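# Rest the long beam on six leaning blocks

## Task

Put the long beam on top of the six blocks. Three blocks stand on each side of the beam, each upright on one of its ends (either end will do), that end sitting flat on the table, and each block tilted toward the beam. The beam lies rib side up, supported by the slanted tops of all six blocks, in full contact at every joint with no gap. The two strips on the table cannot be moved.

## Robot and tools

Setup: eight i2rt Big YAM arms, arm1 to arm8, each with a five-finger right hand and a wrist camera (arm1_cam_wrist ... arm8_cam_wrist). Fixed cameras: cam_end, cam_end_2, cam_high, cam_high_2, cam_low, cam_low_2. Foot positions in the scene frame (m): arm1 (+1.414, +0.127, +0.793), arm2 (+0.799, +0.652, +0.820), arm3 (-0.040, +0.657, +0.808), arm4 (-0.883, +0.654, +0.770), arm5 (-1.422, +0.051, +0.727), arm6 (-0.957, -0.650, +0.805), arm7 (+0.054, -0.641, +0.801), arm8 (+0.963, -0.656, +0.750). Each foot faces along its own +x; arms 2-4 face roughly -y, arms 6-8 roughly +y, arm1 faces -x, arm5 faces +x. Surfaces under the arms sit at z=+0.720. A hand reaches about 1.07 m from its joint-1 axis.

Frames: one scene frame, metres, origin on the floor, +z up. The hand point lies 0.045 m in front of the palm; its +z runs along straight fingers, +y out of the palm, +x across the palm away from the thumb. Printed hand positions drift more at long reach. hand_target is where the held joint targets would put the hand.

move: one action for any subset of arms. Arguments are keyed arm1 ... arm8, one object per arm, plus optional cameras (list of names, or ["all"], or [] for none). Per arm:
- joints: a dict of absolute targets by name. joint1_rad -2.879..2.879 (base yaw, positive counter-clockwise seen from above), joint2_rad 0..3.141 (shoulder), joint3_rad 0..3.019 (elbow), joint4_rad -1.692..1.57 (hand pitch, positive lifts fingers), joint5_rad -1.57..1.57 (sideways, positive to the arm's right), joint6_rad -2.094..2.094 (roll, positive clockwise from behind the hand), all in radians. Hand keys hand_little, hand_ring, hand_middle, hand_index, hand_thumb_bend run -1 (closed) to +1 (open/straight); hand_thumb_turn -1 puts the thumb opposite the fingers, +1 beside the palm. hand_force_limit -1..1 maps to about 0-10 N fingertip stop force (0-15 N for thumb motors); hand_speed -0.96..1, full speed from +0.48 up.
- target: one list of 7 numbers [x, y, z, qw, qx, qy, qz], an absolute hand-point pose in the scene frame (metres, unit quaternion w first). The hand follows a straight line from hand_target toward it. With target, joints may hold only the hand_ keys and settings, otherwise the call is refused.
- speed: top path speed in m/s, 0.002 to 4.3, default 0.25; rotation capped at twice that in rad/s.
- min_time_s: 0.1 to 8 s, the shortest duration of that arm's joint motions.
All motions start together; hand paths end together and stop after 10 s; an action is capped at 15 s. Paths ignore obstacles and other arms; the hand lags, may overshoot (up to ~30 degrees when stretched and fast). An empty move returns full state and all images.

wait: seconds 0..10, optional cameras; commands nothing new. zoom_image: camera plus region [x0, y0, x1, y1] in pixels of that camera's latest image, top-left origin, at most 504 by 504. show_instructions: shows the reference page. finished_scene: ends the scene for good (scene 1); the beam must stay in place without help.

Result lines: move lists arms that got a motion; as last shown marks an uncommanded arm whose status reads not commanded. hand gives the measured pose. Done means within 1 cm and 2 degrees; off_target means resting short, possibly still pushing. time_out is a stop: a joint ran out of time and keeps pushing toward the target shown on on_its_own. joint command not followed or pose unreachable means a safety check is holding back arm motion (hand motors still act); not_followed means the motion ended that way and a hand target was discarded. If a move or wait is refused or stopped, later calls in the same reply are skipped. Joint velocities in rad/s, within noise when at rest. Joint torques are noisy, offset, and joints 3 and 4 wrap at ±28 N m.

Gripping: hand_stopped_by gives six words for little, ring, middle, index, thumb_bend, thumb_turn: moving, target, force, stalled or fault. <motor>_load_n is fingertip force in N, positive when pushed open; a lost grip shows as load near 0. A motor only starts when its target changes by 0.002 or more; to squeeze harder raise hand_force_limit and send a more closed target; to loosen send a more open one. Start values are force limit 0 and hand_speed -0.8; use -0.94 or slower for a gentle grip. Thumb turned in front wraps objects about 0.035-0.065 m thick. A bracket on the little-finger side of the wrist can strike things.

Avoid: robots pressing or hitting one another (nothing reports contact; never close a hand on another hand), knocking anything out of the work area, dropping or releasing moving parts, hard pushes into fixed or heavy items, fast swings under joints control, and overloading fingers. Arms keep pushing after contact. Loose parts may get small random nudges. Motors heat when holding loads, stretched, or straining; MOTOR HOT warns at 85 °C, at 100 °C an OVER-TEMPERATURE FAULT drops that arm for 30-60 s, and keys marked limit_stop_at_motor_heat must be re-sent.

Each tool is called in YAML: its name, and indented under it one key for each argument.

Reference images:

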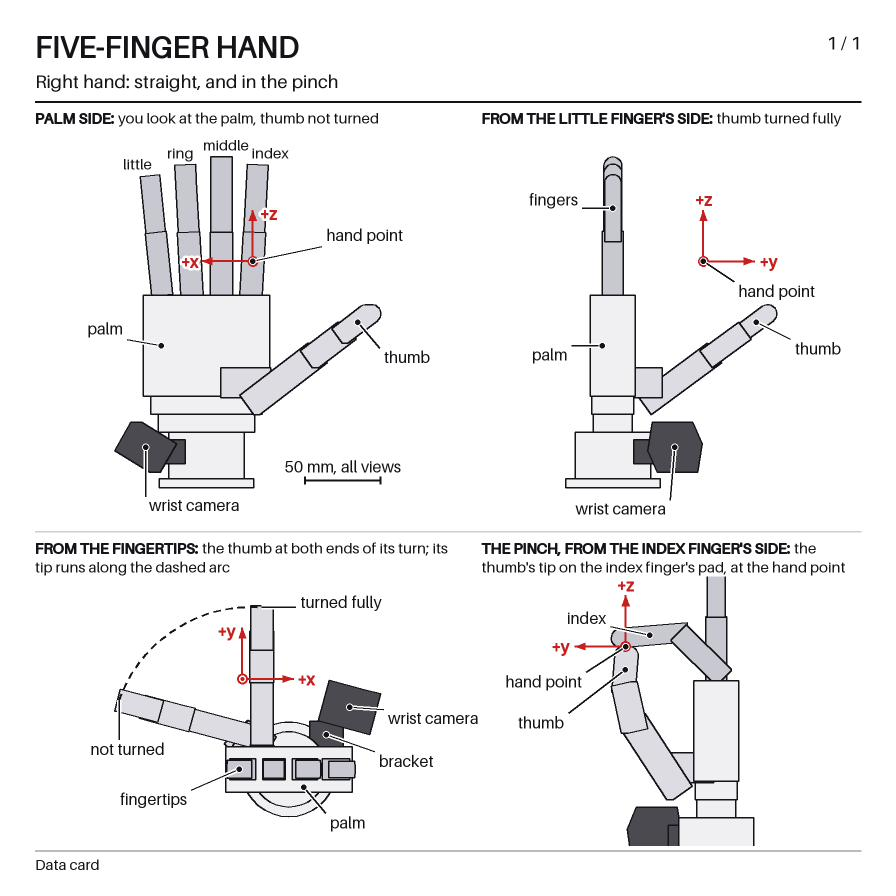

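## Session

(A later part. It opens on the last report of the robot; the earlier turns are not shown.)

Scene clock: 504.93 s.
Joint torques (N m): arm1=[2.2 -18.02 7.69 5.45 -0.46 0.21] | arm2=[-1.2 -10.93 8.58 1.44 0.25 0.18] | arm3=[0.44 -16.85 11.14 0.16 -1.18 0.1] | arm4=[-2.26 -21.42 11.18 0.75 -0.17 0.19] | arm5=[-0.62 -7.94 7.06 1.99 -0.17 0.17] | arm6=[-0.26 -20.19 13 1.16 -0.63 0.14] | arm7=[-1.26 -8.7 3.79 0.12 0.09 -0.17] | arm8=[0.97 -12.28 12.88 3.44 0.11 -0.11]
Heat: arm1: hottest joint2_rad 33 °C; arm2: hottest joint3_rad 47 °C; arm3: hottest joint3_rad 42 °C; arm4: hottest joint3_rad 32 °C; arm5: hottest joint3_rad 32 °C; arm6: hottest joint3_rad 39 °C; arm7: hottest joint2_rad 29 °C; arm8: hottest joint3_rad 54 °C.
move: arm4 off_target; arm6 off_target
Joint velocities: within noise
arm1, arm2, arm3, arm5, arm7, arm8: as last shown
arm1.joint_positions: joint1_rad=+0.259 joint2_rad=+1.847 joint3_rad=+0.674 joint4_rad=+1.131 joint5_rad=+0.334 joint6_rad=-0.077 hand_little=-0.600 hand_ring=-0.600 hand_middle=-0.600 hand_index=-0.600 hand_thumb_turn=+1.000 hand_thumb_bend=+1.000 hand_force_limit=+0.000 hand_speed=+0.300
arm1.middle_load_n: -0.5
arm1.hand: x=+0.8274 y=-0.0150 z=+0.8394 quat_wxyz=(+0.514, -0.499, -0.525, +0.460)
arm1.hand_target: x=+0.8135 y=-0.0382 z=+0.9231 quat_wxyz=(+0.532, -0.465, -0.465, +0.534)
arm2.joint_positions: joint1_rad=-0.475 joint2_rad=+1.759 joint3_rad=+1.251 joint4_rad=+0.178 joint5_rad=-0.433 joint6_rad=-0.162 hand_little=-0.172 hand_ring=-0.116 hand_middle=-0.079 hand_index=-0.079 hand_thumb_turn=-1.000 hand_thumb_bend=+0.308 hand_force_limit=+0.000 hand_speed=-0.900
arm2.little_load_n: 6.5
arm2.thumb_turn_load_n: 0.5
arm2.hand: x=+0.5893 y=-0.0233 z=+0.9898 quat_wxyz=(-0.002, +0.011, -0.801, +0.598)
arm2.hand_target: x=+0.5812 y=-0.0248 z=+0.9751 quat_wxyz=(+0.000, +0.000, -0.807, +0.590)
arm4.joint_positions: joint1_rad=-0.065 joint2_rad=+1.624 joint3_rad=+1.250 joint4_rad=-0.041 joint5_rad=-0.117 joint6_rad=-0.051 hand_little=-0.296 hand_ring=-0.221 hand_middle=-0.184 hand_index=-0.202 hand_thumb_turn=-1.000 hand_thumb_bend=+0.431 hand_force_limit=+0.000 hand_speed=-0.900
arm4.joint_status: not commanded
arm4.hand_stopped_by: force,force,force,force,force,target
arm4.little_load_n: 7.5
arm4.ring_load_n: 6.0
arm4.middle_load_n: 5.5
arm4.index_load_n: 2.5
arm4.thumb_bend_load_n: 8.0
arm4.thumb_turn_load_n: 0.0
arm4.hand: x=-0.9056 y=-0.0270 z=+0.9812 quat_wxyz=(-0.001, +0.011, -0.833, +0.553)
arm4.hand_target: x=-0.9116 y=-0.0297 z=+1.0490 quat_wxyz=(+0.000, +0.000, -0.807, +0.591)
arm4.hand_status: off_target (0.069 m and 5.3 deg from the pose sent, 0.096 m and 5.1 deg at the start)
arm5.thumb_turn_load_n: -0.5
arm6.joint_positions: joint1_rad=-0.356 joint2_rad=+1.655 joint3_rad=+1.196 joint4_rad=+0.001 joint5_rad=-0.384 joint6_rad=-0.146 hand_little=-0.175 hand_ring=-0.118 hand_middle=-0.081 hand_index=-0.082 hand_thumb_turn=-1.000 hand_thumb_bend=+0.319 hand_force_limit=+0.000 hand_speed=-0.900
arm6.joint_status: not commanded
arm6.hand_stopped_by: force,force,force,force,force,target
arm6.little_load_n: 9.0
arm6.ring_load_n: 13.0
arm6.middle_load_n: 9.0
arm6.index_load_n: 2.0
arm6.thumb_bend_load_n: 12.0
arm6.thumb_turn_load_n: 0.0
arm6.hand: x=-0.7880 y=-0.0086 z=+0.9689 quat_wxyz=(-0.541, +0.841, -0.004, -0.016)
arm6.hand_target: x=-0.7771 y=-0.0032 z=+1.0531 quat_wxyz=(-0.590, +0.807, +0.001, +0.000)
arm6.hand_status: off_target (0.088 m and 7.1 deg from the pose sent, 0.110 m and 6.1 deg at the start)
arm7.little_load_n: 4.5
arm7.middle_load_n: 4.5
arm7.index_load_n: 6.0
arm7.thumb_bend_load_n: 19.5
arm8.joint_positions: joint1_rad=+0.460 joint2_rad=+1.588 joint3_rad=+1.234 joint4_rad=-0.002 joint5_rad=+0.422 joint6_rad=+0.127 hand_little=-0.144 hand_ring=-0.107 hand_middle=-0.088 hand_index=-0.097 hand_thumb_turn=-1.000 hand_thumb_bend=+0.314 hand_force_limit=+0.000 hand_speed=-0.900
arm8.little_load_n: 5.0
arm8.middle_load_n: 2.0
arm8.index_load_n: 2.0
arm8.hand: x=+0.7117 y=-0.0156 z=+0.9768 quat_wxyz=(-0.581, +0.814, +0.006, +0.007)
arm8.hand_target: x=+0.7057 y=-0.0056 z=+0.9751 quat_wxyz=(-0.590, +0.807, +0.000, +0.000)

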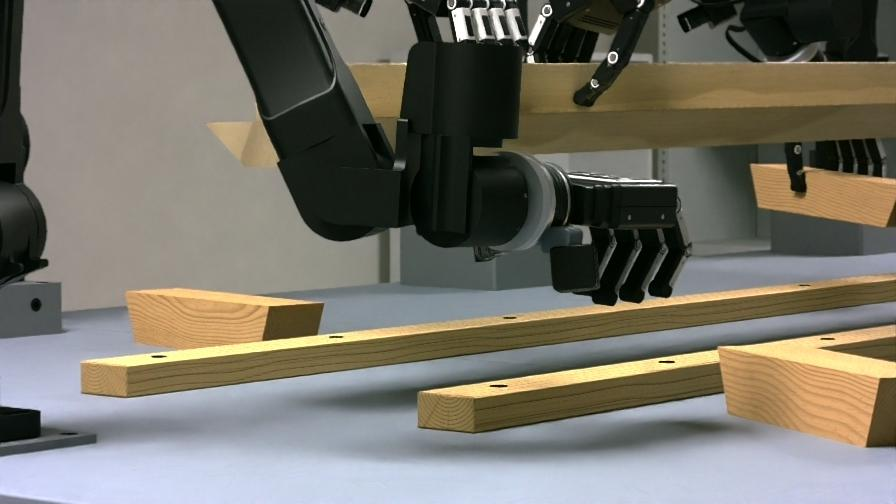

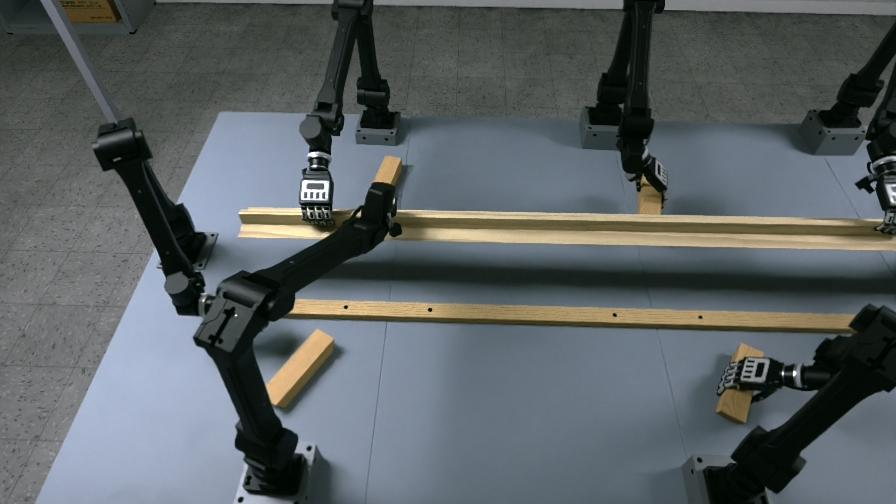

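move:
  arm6: {"target":[-0.775,0.002,1.075,0.59,-0.807,0,0],"speed":0.06}
  arm4: {"target":[-0.912,-0.030,1.075,0,0,-0.807,0.59],"speed":0.06}
  arm5: {"target":[-1.06,-0.235,0.81,0.5,-0.5,0.5,-0.5],"speed":0.1}
  cameras: ["cam_end","arm5_cam_wrist"]

Scene clock: 508.97 s.
Joint torques (N m): arm1=[2.55 -18.14 7.79 5.46 -0.46 0.2] | arm2=[-1.38 -10.81 8.39 1.58 0.29 0.13] | arm3=[0.44 -16.85 11.15 0.17 -1.17 0.11] | arm4=[-2.08 -21.54 11.84 0.91 -0.22 0.18] | arm5=[-0.67 -7.77 6.12 1.99 -0.16 0.18] | arm6=[-0.21 -20.07 13.63 1.21 -0.54 0.15] | arm7=[-1.2 -8.76 3.77 -0.01 0.09 -0.17] | arm8=[0.97 -12.22 12.88 3.44 0.08 -0.11]
Heat: arm1: hottest joint2_rad 33 °C; arm2: hottest joint3_rad 47 °C; arm3: hottest joint3_rad 42 °C; arm4: hottest joint3_rad 33 °C; arm5: hottest joint3_rad 32 °C; arm6: hottest joint3_rad 40 °C; arm7: hottest joint2_rad 29 °C; arm8: hottest joint3_rad 53 °C.
move: arm4 off_target; arm5 done; arm6 off_target
Joint velocities: within noise
arm1, arm2, arm3, arm7, arm8: as last shown
arm1.joint_positions: joint1_rad=+0.259 joint2_rad=+1.850 joint3_rad=+0.674 joint4_rad=+1.131 joint5_rad=+0.334 joint6_rad=-0.077 hand_little=-0.600 hand_ring=-0.600 hand_middle=-0.600 hand_index=-0.600 hand_thumb_turn=+1.000 hand_thumb_bend=+1.000 hand_force_limit=+0.000 hand_speed=+0.300
arm1.middle_load_n: 0.0
arm1.thumb_turn_load_n: -0.5
arm1.hand: x=+0.8276 y=-0.0149 z=+0.8381 quat_wxyz=(+0.514, -0.499, -0.526, +0.459)
arm1.hand_target: x=+0.8135 y=-0.0382 z=+0.9230 quat_wxyz=(+0.532, -0.465, -0.465, +0.534)
arm2.joint_positions: joint1_rad=-0.475 joint2_rad=+1.756 joint3_rad=+1.251 joint4_rad=+0.178 joint5_rad=-0.434 joint6_rad=-0.162 hand_little=-0.172 hand_ring=-0.116 hand_middle=-0.079 hand_index=-0.079 hand_thumb_turn=-1.000 hand_thumb_bend=+0.308 hand_force_limit=+0.000 hand_speed=-0.900
arm2.little_load_n: 6.0
arm2.index_load_n: 2.0
arm2.thumb_turn_load_n: 1.0
arm2.hand: x=+0.5896 y=-0.0232 z=+0.9919 quat_wxyz=(-0.002, +0.012, -0.800, +0.599)
arm2.hand_target: x=+0.5812 y=-0.0248 z=+0.9753 quat_wxyz=(+0.000, +0.000, -0.807, +0.590)
arm4.joint_positions: joint1_rad=-0.065 joint2_rad=+1.606 joint3_rad=+1.286 joint4_rad=-0.106 joint5_rad=-0.117 joint6_rad=-0.052 hand_little=-0.296 hand_ring=-0.221 hand_middle=-0.184 hand_index=-0.202 hand_thumb_turn=-1.000 hand_thumb_bend=+0.431 hand_force_limit=+0.000 hand_speed=-0.900
arm4.joint_status: not commanded
arm4.hand_stopped_by: force,force,force,force,force,target
arm4.little_load_n: 7.0
arm4.ring_load_n: 6.0
arm4.middle_load_n: 5.5
arm4.index_load_n: 2.5
arm4.thumb_bend_load_n: 8.0
arm4.thumb_turn_load_n: 0.5
arm4.hand: x=-0.9053 y=-0.0250 z=+0.9992 quat_wxyz=(-0.001, +0.010, -0.837, +0.548)
arm4.hand_target: x=-0.9114 y=-0.0270 z=+1.0736 quat_wxyz=(+0.000, +0.000, -0.807, +0.591)
arm4.hand_status: off_target (0.076 m and 6.0 deg from the pose sent, 0.094 m and 5.4 deg at the start)
arm5.joint_positions: joint1_rad=-1.072 joint2_rad=+1.691 joint3_rad=+0.502 joint4_rad=+1.173 joint5_rad=-1.081 joint6_rad=-0.007 hand_little=-0.600 hand_ring=-0.600 hand_middle=-0.600 hand_index=-0.600 hand_thumb_turn=+1.000 hand_thumb_bend=+1.000 hand_force_limit=+0.000 hand_speed=-0.200
arm5.joint_status: not commanded
arm5.hand_stopped_by: target,target,target,target,target,target
arm5.little_load_n: 0.0
arm5.ring_load_n: 0.0
arm5.middle_load_n: 0.5
arm5.index_load_n: 0.0
arm5.thumb_bend_load_n: 0.0
arm5.thumb_turn_load_n: -0.5
arm5.hand: x=-1.0623 y=-0.2262 z=+0.8077 quat_wxyz=(-0.501, +0.502, -0.503, +0.495)
arm5.hand_target: x=-1.0601 y=-0.2348 z=+0.8101 quat_wxyz=(-0.500, +0.500, -0.500, +0.500)
arm5.hand_status: done (0.009 m and 0.7 deg from the pose sent, 0.018 m and 1.1 deg at the start)
arm6.joint_positions: joint1_rad=-0.356 joint2_rad=+1.641 joint3_rad=+1.229 joint4_rad=-0.053 joint5_rad=-0.385 joint6_rad=-0.146 hand_little=-0.175 hand_ring=-0.118 hand_middle=-0.081 hand_index=-0.082 hand_thumb_turn=-1.000 hand_thumb_bend=+0.319 hand_force_limit=+0.000 hand_speed=-0.900
arm6.joint_status: not commanded
arm6.hand_stopped_by: force,force,force,force,force,target
arm6.little_load_n: 7.5
arm6.ring_load_n: 12.0
arm6.middle_load_n: 9.0
arm6.index_load_n: 2.0
arm6.thumb_bend_load_n: 12.5
arm6.thumb_turn_load_n: 0.0
arm6.hand: x=-0.7877 y=-0.0072 z=+0.9854 quat_wxyz=(-0.538, +0.843, -0.005, -0.017)
arm6.hand_target: x=-0.7774 y=-0.0019 z=+1.0732 quat_wxyz=(-0.590, +0.807, +0.001, +0.000)
arm6.hand_status: off_target (0.091 m and 7.5 deg from the pose sent, 0.107 m and 7.1 deg at the start)
arm7.middle_load_n: 5.0
arm7.index_load_n: 5.5
arm8.joint_positions: joint1_rad=+0.460 joint2_rad=+1.587 joint3_rad=+1.234 joint4_rad=-0.002 joint5_rad=+0.423 joint6_rad=+0.127 hand_little=-0.144 hand_ring=-0.107 hand_middle=-0.088 hand_index=-0.098 hand_thumb_turn=-1.000 hand_thumb_bend=+0.314 hand_force_limit=+0.000 hand_speed=-0.900
arm8.index_load_n: 1.5
arm8.thumb_bend_load_n: 12.0
arm8.hand: x=+0.7118 y=-0.0156 z=+0.9773 quat_wxyz=(-0.582, +0.813, +0.006, +0.007)
arm8.hand_target: x=+0.7057 y=-0.0056 z=+0.9750 quat_wxyz=(-0.590, +0.807, +0.000, +0.000)
pictures: arm5_cam_wrist, cam_end
arm5_cam_wrist: T_world_to_cam=[[-0.04553, -0.23613, -0.97065, 0.67917], [-0.47884, 0.85792, -0.18624, -0.16099], [0.87672, 0.45631, -0.15213, 1.27063]] pos_world=[-1.16016, -0.2813, 0.82256]

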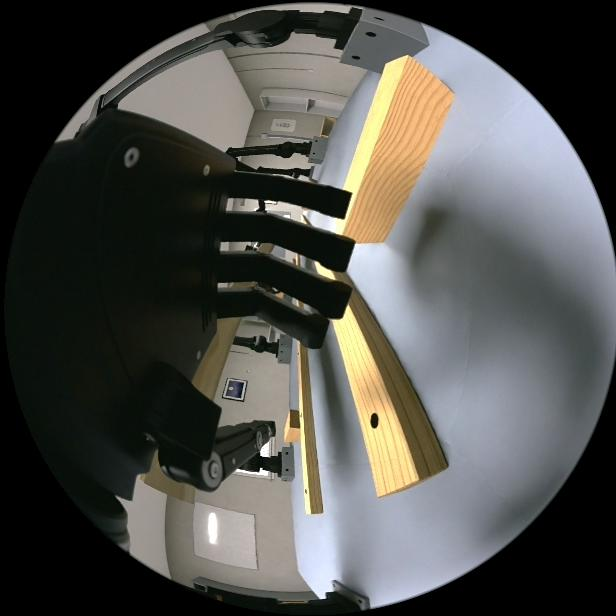

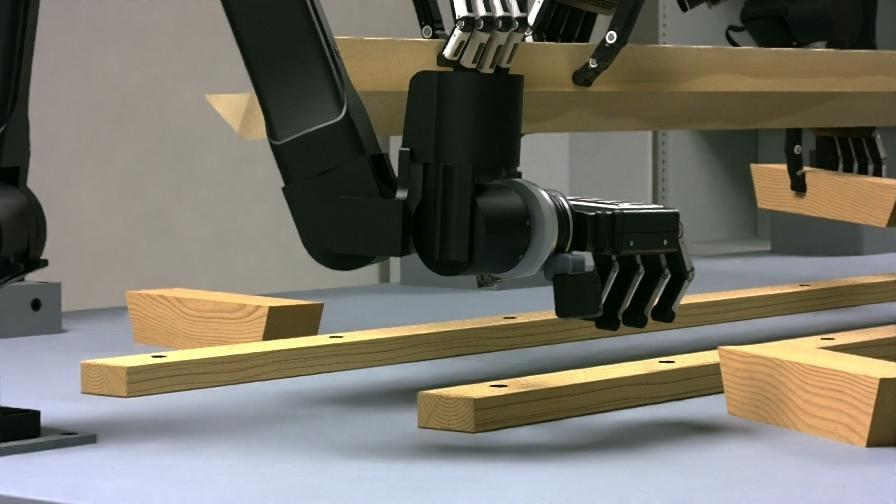

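move:
  arm5: {"target":[-1.066,-0.11,0.808,0.5,-0.5,0.5,-0.5],"speed":0.1}
  cameras: ["cam_end","cam_high"]

move:
  arm5: {"target":[-1.066,0.02,0.808,0.5,-0.5,0.5,-0.5],"speed":0.08}
  cameras: ["cam_end","cam_high","cam_low","arm5_cam_wrist"]

Scene clock: 511.83 s.
Joint torques (N m): arm1=[2.49 -18.02 7.76 5.42 -0.46 0.19] | arm2=[-1.08 -10.46 8.62 1.42 0.27 0.11] | arm3=[0.32 -16.79 11.14 0.16 -1.17 0.11] | arm4=[-2.2 -21.25 11.81 0.85 -0.24 0.19] | arm5=[0.09 -6.07 3.37 2.17 -0.03 0.17] | arm6=[-0.21 -20.07 13.64 1.21 -0.54 0.15] | arm7=[-1.26 -8.76 3.78 0.05 0.08 -0.16] | arm8=[0.97 -12.16 12.88 3.44 0.08 -0.11]
Heat: arm1: hottest joint2_rad 33 °C; arm2: hottest joint3_rad 47 °C; arm3: hottest joint3_rad 42 °C; arm4: hottest joint3_rad 33 °C; arm5: hottest joint3_rad 32 °C; arm6: hottest joint3_rad 40 °C; arm7: hottest joint2_rad 29 °C; arm8: hottest joint3_rad 53 °C.
move: arm5 done
Joint velocities: within noise
arm1.joint_positions: joint1_rad=+0.259 joint2_rad=+1.850 joint3_rad=+0.674 joint4_rad=+1.131 joint5_rad=+0.334 joint6_rad=-0.077 hand_little=-0.600 hand_ring=-0.600 hand_middle=-0.600 hand_index=-0.600 hand_thumb_turn=+1.000 hand_thumb_bend=+1.000 hand_force_limit=+0.000 hand_speed=+0.300
arm1.joint_status: not commanded
arm1.hand_stopped_by: target,target,target,target,target,target
arm1.little_load_n: 0.0
arm1.ring_load_n: 0.0
arm1.middle_load_n: 0.0
arm1.index_load_n: 0.0
arm1.thumb_bend_load_n: 0.5
arm1.thumb_turn_load_n: 0.0
arm1.hand: x=+0.8276 y=-0.0149 z=+0.8381 quat_wxyz=(+0.514, -0.499, -0.526, +0.459)
arm1.hand_target: x=+0.8135 y=-0.0382 z=+0.9230 quat_wxyz=(+0.532, -0.465, -0.465, +0.534)
arm1.hand_status: not commanded
arm2.joint_positions: joint1_rad=-0.475 joint2_rad=+1.756 joint3_rad=+1.251 joint4_rad=+0.178 joint5_rad=-0.434 joint6_rad=-0.162 hand_little=-0.172 hand_ring=-0.116 hand_middle=-0.079 hand_index=-0.079 hand_thumb_turn=-1.000 hand_thumb_bend=+0.308 hand_force_limit=+0.000 hand_speed=-0.900
arm2.joint_status: not commanded
arm2.hand_stopped_by: force,force,force,force,force,target
arm2.little_load_n: 6.0
arm2.ring_load_n: 4.0
arm2.middle_load_n: 1.5
arm2.index_load_n: 2.0
arm2.thumb_bend_load_n: 11.0
arm2.thumb_turn_load_n: 1.0
arm2.hand: x=+0.5896 y=-0.0232 z=+0.9919 quat_wxyz=(-0.002, +0.012, -0.800, +0.599)
arm2.hand_target: x=+0.5812 y=-0.0248 z=+0.9753 quat_wxyz=(+0.000, +0.000, -0.807, +0.590)
arm2.hand_status: not commanded
arm3.joint_positions: joint1_rad=-0.065 joint2_rad=+1.598 joint3_rad=+1.021 joint4_rad=-0.869 joint5_rad=-0.885 joint6_rad=-1.315 hand_little=+0.325 hand_ring=+0.340 hand_middle=+0.347 hand_index=+0.347 hand_thumb_turn=-1.000 hand_thumb_bend=+0.460 hand_force_limit=-0.200 hand_speed=-0.920
arm3.joint_status: not commanded
arm3.hand_stopped_by: force,force,force,force,force,target
arm3.little_load_n: 3.5
arm3.ring_load_n: 3.0
arm3.middle_load_n: 3.0
arm3.index_load_n: 3.5
arm3.thumb_bend_load_n: 12.5
arm3.thumb_turn_load_n: 5.5
arm3.hand: x=+0.0370 y=+0.2429 z=+0.8667 quat_wxyz=(-0.288, +0.537, -0.725, +0.320)
arm3.hand_target: x=+0.0411 y=+0.2199 z=+0.9001 quat_wxyz=(-0.269, +0.549, -0.710, +0.348)
arm3.hand_status: not commanded
arm4, arm6: as last shown
arm4.ring_load_n: 5.5
arm4.thumb_turn_load_n: 0.0
arm5.joint_positions: joint1_rad=-0.869 joint2_rad=+1.552 joint3_rad=+0.233 joint4_rad=+1.306 joint5_rad=-0.870 joint6_rad=-0.007 hand_little=-0.600 hand_ring=-0.600 hand_middle=-0.600 hand_index=-0.600 hand_thumb_turn=+1.000 hand_thumb_bend=+1.000 hand_force_limit=+0.000 hand_speed=-0.200
arm5.joint_status: not commanded
arm5.hand_stopped_by: target,target,target,target,target,target
arm5.little_load_n: 0.0
arm5.ring_load_n: 0.0
arm5.middle_load_n: 0.0
arm5.index_load_n: 0.0
arm5.thumb_bend_load_n: 0.0
arm5.thumb_turn_load_n: 0.0
arm5.hand: x=-1.0667 y=-0.1125 z=+0.8044 quat_wxyz=(-0.497, +0.501, -0.504, +0.498)
arm5.hand_target: x=-1.0660 y=-0.1100 z=+0.8080 quat_wxyz=(-0.500, +0.500, -0.500, +0.500)
arm5.hand_status: done (0.004 m and 0.6 deg from the pose sent, 0.116 m and 0.7 deg at the start)
arm6.ring_load_n: 12.5
arm6.thumb_bend_load_n: 12.0
arm6.thumb_turn_load_n: 0.5
arm7.joint_positions: joint1_rad=-0.775 joint2_rad=+1.693 joint3_rad=+0.672 joint4_rad=-0.940 joint5_rad=-0.881 joint6_rad=-2.039 hand_little=+0.297 hand_ring=+0.307 hand_middle=+0.311 hand_index=+0.317 hand_thumb_turn=-1.000 hand_thumb_bend=+0.537 hand_force_limit=+0.000 hand_speed=-0.930
arm7.joint_status: not commanded
arm7.hand_stopped_by: force,force,force,force,force,target
arm7.little_load_n: 4.5
arm7.ring_load_n: 4.5
arm7.middle_load_n: 5.0
arm7.index_load_n: 6.0
arm7.thumb_bend_load_n: 20.0
arm7.thumb_turn_load_n: 6.0
arm7.hand: x=+0.1528 y=-0.3985 z=+0.7429 quat_wxyz=(-0.386, +0.772, +0.447, -0.235)
arm7.hand_target: x=+0.1600 y=-0.4010 z=+0.7410 quat_wxyz=(-0.382, +0.774, +0.453, -0.224)
arm7.hand_status: not commanded
arm8.joint_positions: joint1_rad=+0.460 joint2_rad=+1.587 joint3_rad=+1.234 joint4_rad=-0.002 joint5_rad=+0.423 joint6_rad=+0.127 hand_little=-0.144 hand_ring=-0.107 hand_middle=-0.088 hand_index=-0.098 hand_thumb_turn=-1.000 hand_thumb_bend=+0.314 hand_force_limit=+0.000 hand_speed=-0.900
arm8.joint_status: not commanded
arm8.hand_stopped_by: force,force,force,force,force,target
arm8.little_load_n: 5.0
arm8.ring_load_n: 2.5
arm8.middle_load_n: 2.0
arm8.index_load_n: 1.5
arm8.thumb_bend_load_n: 12.0
arm8.thumb_turn_load_n: 0.0
arm8.hand: x=+0.7118 y=-0.0156 z=+0.9773 quat_wxyz=(-0.582, +0.813, +0.006, +0.007)
arm8.hand_target: x=+0.7057 y=-0.0056 z=+0.9750 quat_wxyz=(-0.590, +0.807, +0.000, +0.000)
arm8.hand_status: not commanded

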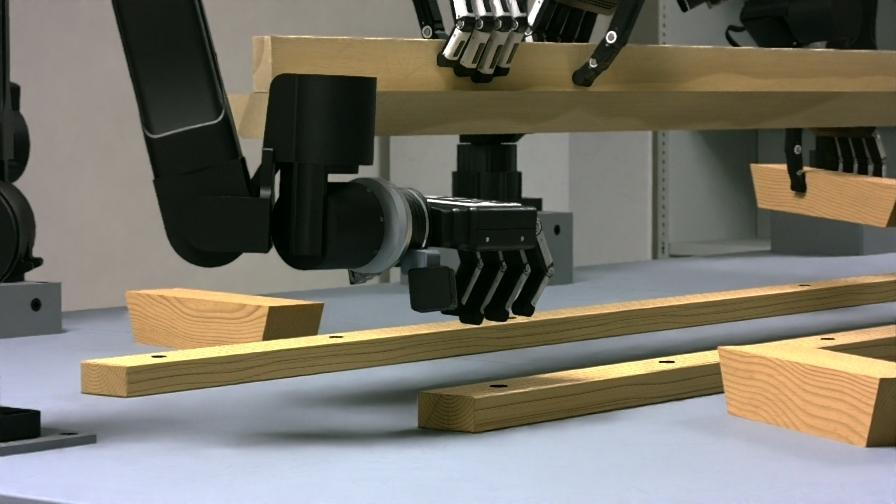

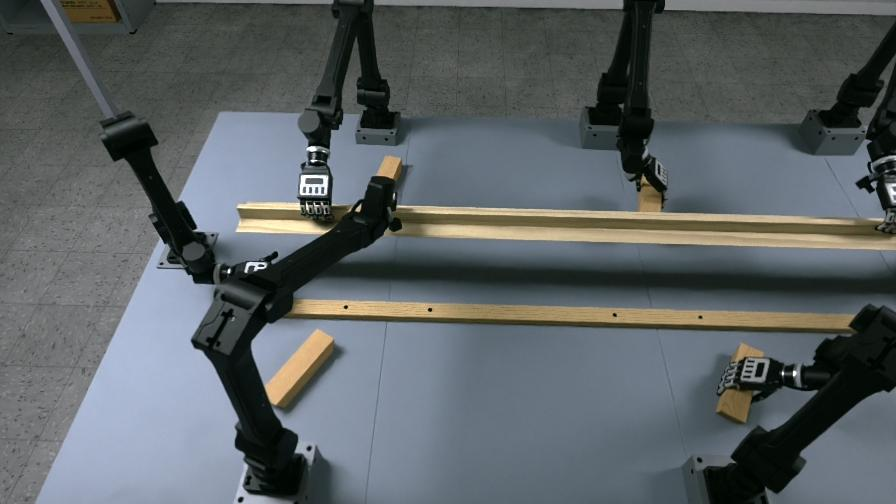

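Scene clock: 514.07 s.
Joint torques (N m): arm1=[2.37 -18.32 7.79 5.46 -0.43 0.19] | arm2=[-1.96 -10.52 8.55 1.52 0.27 0.14] | arm3=[0.38 -16.79 11.17 0.12 -1.17 0.11] | arm4=[-2.43 -21.25 11.89 0.76 -0.21 0.21] | arm5=[0.38 -3.78 3.07 2.22 0 0.17] | arm6=[-0.26 -20.07 13.63 1.2 -0.54 0.14] | arm7=[-1.14 -8.64 3.78 0.09 0.09 -0.17] | arm8=[0.97 -12.16 12.88 3.44 0.08 -0.11]
Heat: arm1: hottest joint2_rad 33 °C; arm2: hottest joint3_rad 47 °C; arm3: hottest joint3_rad 43 °C; arm4: hottest joint3_rad 34 °C; arm5: hottest joint3_rad 32 °C; arm6: hottest joint3_rad 41 °C; arm7: hottest joint2_rad 29 °C; arm8: hottest joint3_rad 53 °C.
move: arm5 done
Joint velocities: within noise
arm1, arm2, arm3, arm4, arm6, arm7, arm8: as last shown
arm1.index_load_n: 0.5
arm1.thumb_bend_load_n: 0.0
arm1.thumb_turn_load_n: -0.5
arm2.index_load_n: 1.5
arm3.thumb_turn_load_n: 6.0
arm4.index_load_n: 3.0
arm4.thumb_bend_load_n: 8.5
arm5.joint_positions: joint1_rad=-0.364 joint2_rad=+1.401 joint3_rad=+0.030 joint4_rad=+1.360 joint5_rad=-0.363 joint6_rad=-0.007 hand_little=-0.600 hand_ring=-0.600 hand_middle=-0.600 hand_index=-0.600 hand_thumb_turn=+1.000 hand_thumb_bend=+1.000 hand_force_limit=+0.000 hand_speed=-0.200
arm5.joint_status: not commanded
arm5.hand_stopped_by: target,target,target,target,target,target
arm5.little_load_n: 0.0
arm5.ring_load_n: 0.0
arm5.middle_load_n: 0.0
arm5.index_load_n: 0.0
arm5.thumb_bend_load_n: 0.0
arm5.thumb_turn_load_n: -0.5
arm5.hand: x=-1.0653 y=+0.0171 z=+0.8046 quat_wxyz=(-0.495, +0.503, -0.503, +0.499)
arm5.hand_target: x=-1.0659 y=+0.0200 z=+0.8081 quat_wxyz=(-0.500, +0.500, -0.500, +0.500)
arm5.hand_status: done (0.005 m and 0.7 deg from the pose sent, 0.133 m and 0.6 deg at the start)
arm6.ring_load_n: 12.0
arm6.middle_load_n: 9.5
arm6.thumb_bend_load_n: 12.5
arm6.thumb_turn_load_n: 0.0
arm7.middle_load_n: 4.5
pictures: arm5_cam_wrist, cam_end, cam_high, cam_low
arm5_cam_wrist: T_world_to_cam=[[-0.04944, -0.24604, -0.968, 0.72746], [-0.47098, 0.8604, -0.19463, -0.35658], [0.88076, 0.44628, -0.15842, 1.17135]] pos_world=[-1.16365, -0.03696, 0.82034]

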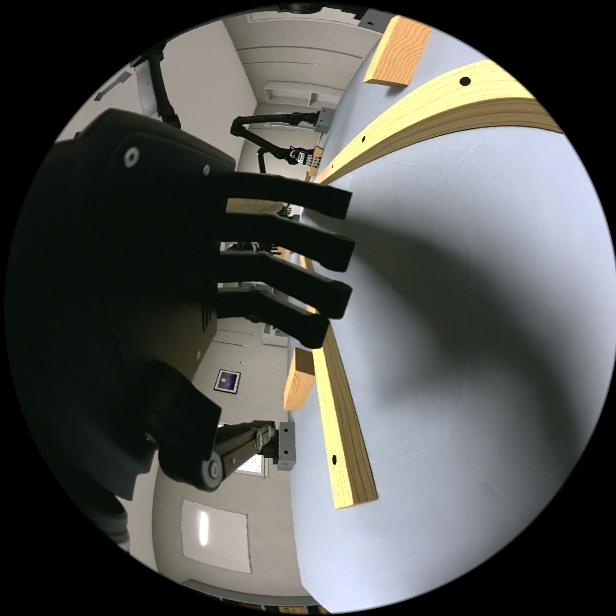

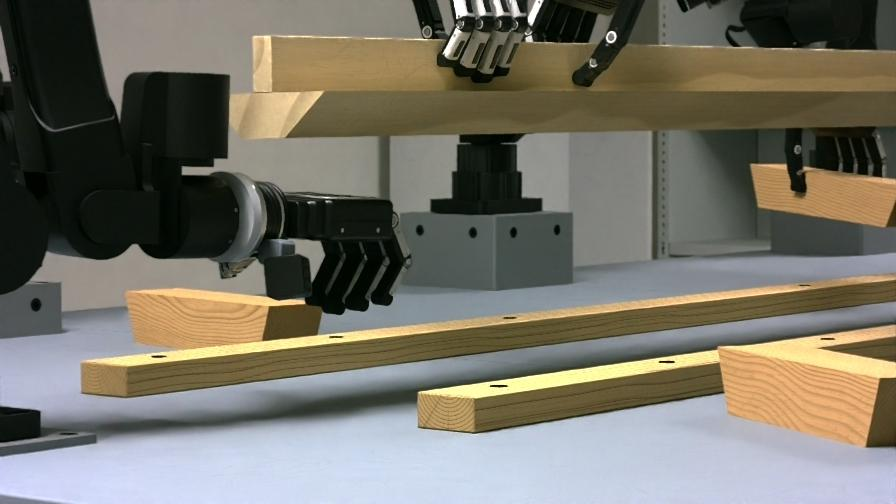

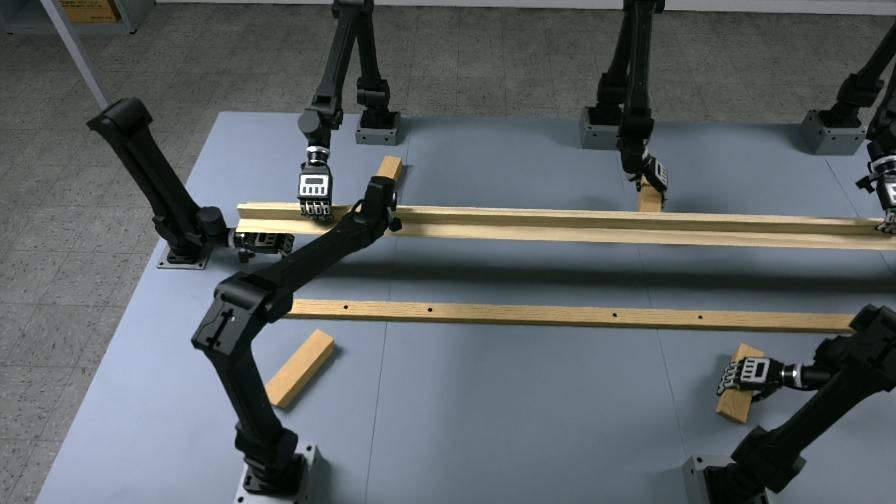

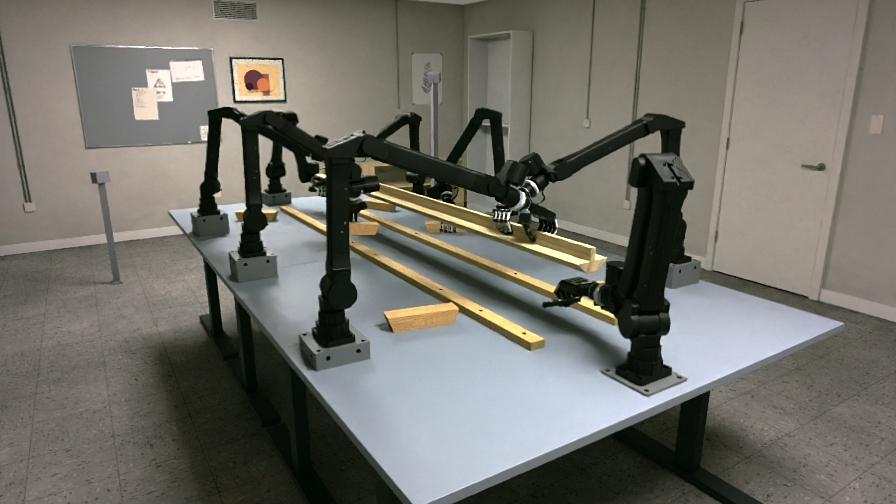

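move:
  arm5: {"target":[-1.062,0.022,0.84,0.5,-0.5,0.5,-0.5],"speed":0.06}
  cameras: ["cam_end"]

Scene clock: 517.30 s.
Joint torques (N m): arm1=[2.43 -18.37 7.71 5.49 -0.46 0.2] | arm2=[-1.08 -10.4 8.51 1.55 0.26 0.12] | arm3=[0.32 -16.79 11.15 0.12 -1.17 0.1] | arm4=[-2.49 -21.66 11.9 0.9 -0.22 0.21] | arm5=[0.38 -1.44 8.44 1.5 -0.02 0.12] | arm6=[-0.15 -20.07 13.64 1.21 -0.54 0.15] | arm7=[-1.26 -8.7 3.74 0.03 0.08 -0.16] | arm8=[0.97 -12.16 12.88 3.43 0.08 -0.11]
Heat: arm1: hottest joint2_rad 33 °C; arm2: hottest joint3_rad 47 °C; arm3: hottest joint3_rad 43 °C; arm4: hottest joint3_rad 34 °C; arm5: hottest joint3_rad 31 °C; arm6: hottest joint3_rad 41 °C; arm7: hottest joint2_rad 29 °C; arm8: hottest joint3_rad 53 °C.
move: arm5 off_target
Joint velocities: within noise
arm1, arm2, arm3, arm4, arm6, arm7, arm8: as last shown
arm1.ring_load_n: -0.5
arm1.index_load_n: 0.0
arm1.thumb_turn_load_n: 0.0
arm2.index_load_n: 2.0
arm3.ring_load_n: 3.5
arm3.middle_load_n: 3.5
arm3.thumb_bend_load_n: 12.0
arm3.thumb_turn_load_n: 5.5
arm4.thumb_bend_load_n: 8.0
arm5.joint_positions: joint1_rad=-0.347 joint2_rad=+1.055 joint3_rad=+0.030 joint4_rad=+1.000 joint5_rad=-0.345 joint6_rad=-0.003 hand_little=-0.600 hand_ring=-0.600 hand_middle=-0.600 hand_index=-0.600 hand_thumb_turn=+1.000 hand_thumb_bend=+1.000 hand_force_limit=+0.000 hand_speed=-0.200
arm5.joint_status: not commanded
arm5.hand_stopped_by: target,target,target,target,target,target
arm5.little_load_n: 0.0
arm5.ring_load_n: 0.0
arm5.middle_load_n: 0.0
arm5.index_load_n: 0.0
arm5.thumb_bend_load_n: 0.0
arm5.thumb_turn_load_n: 0.0
arm5.hand: x=-1.0728 y=+0.0228 z=+0.8273 quat_wxyz=(-0.493, +0.503, -0.509, +0.494)
arm5.hand_target: x=-1.0625 y=+0.0220 z=+0.8402 quat_wxyz=(-0.500, +0.500, -0.500, +0.500)
arm5.hand_status: off_target (0.017 m and 1.5 deg from the pose sent, 0.036 m and 0.7 deg at the start)
arm6.ring_load_n: 12.5
arm6.thumb_bend_load_n: 12.0
arm7.middle_load_n: 5.5
arm8.little_load_n: 4.5
arm8.index_load_n: 2.0

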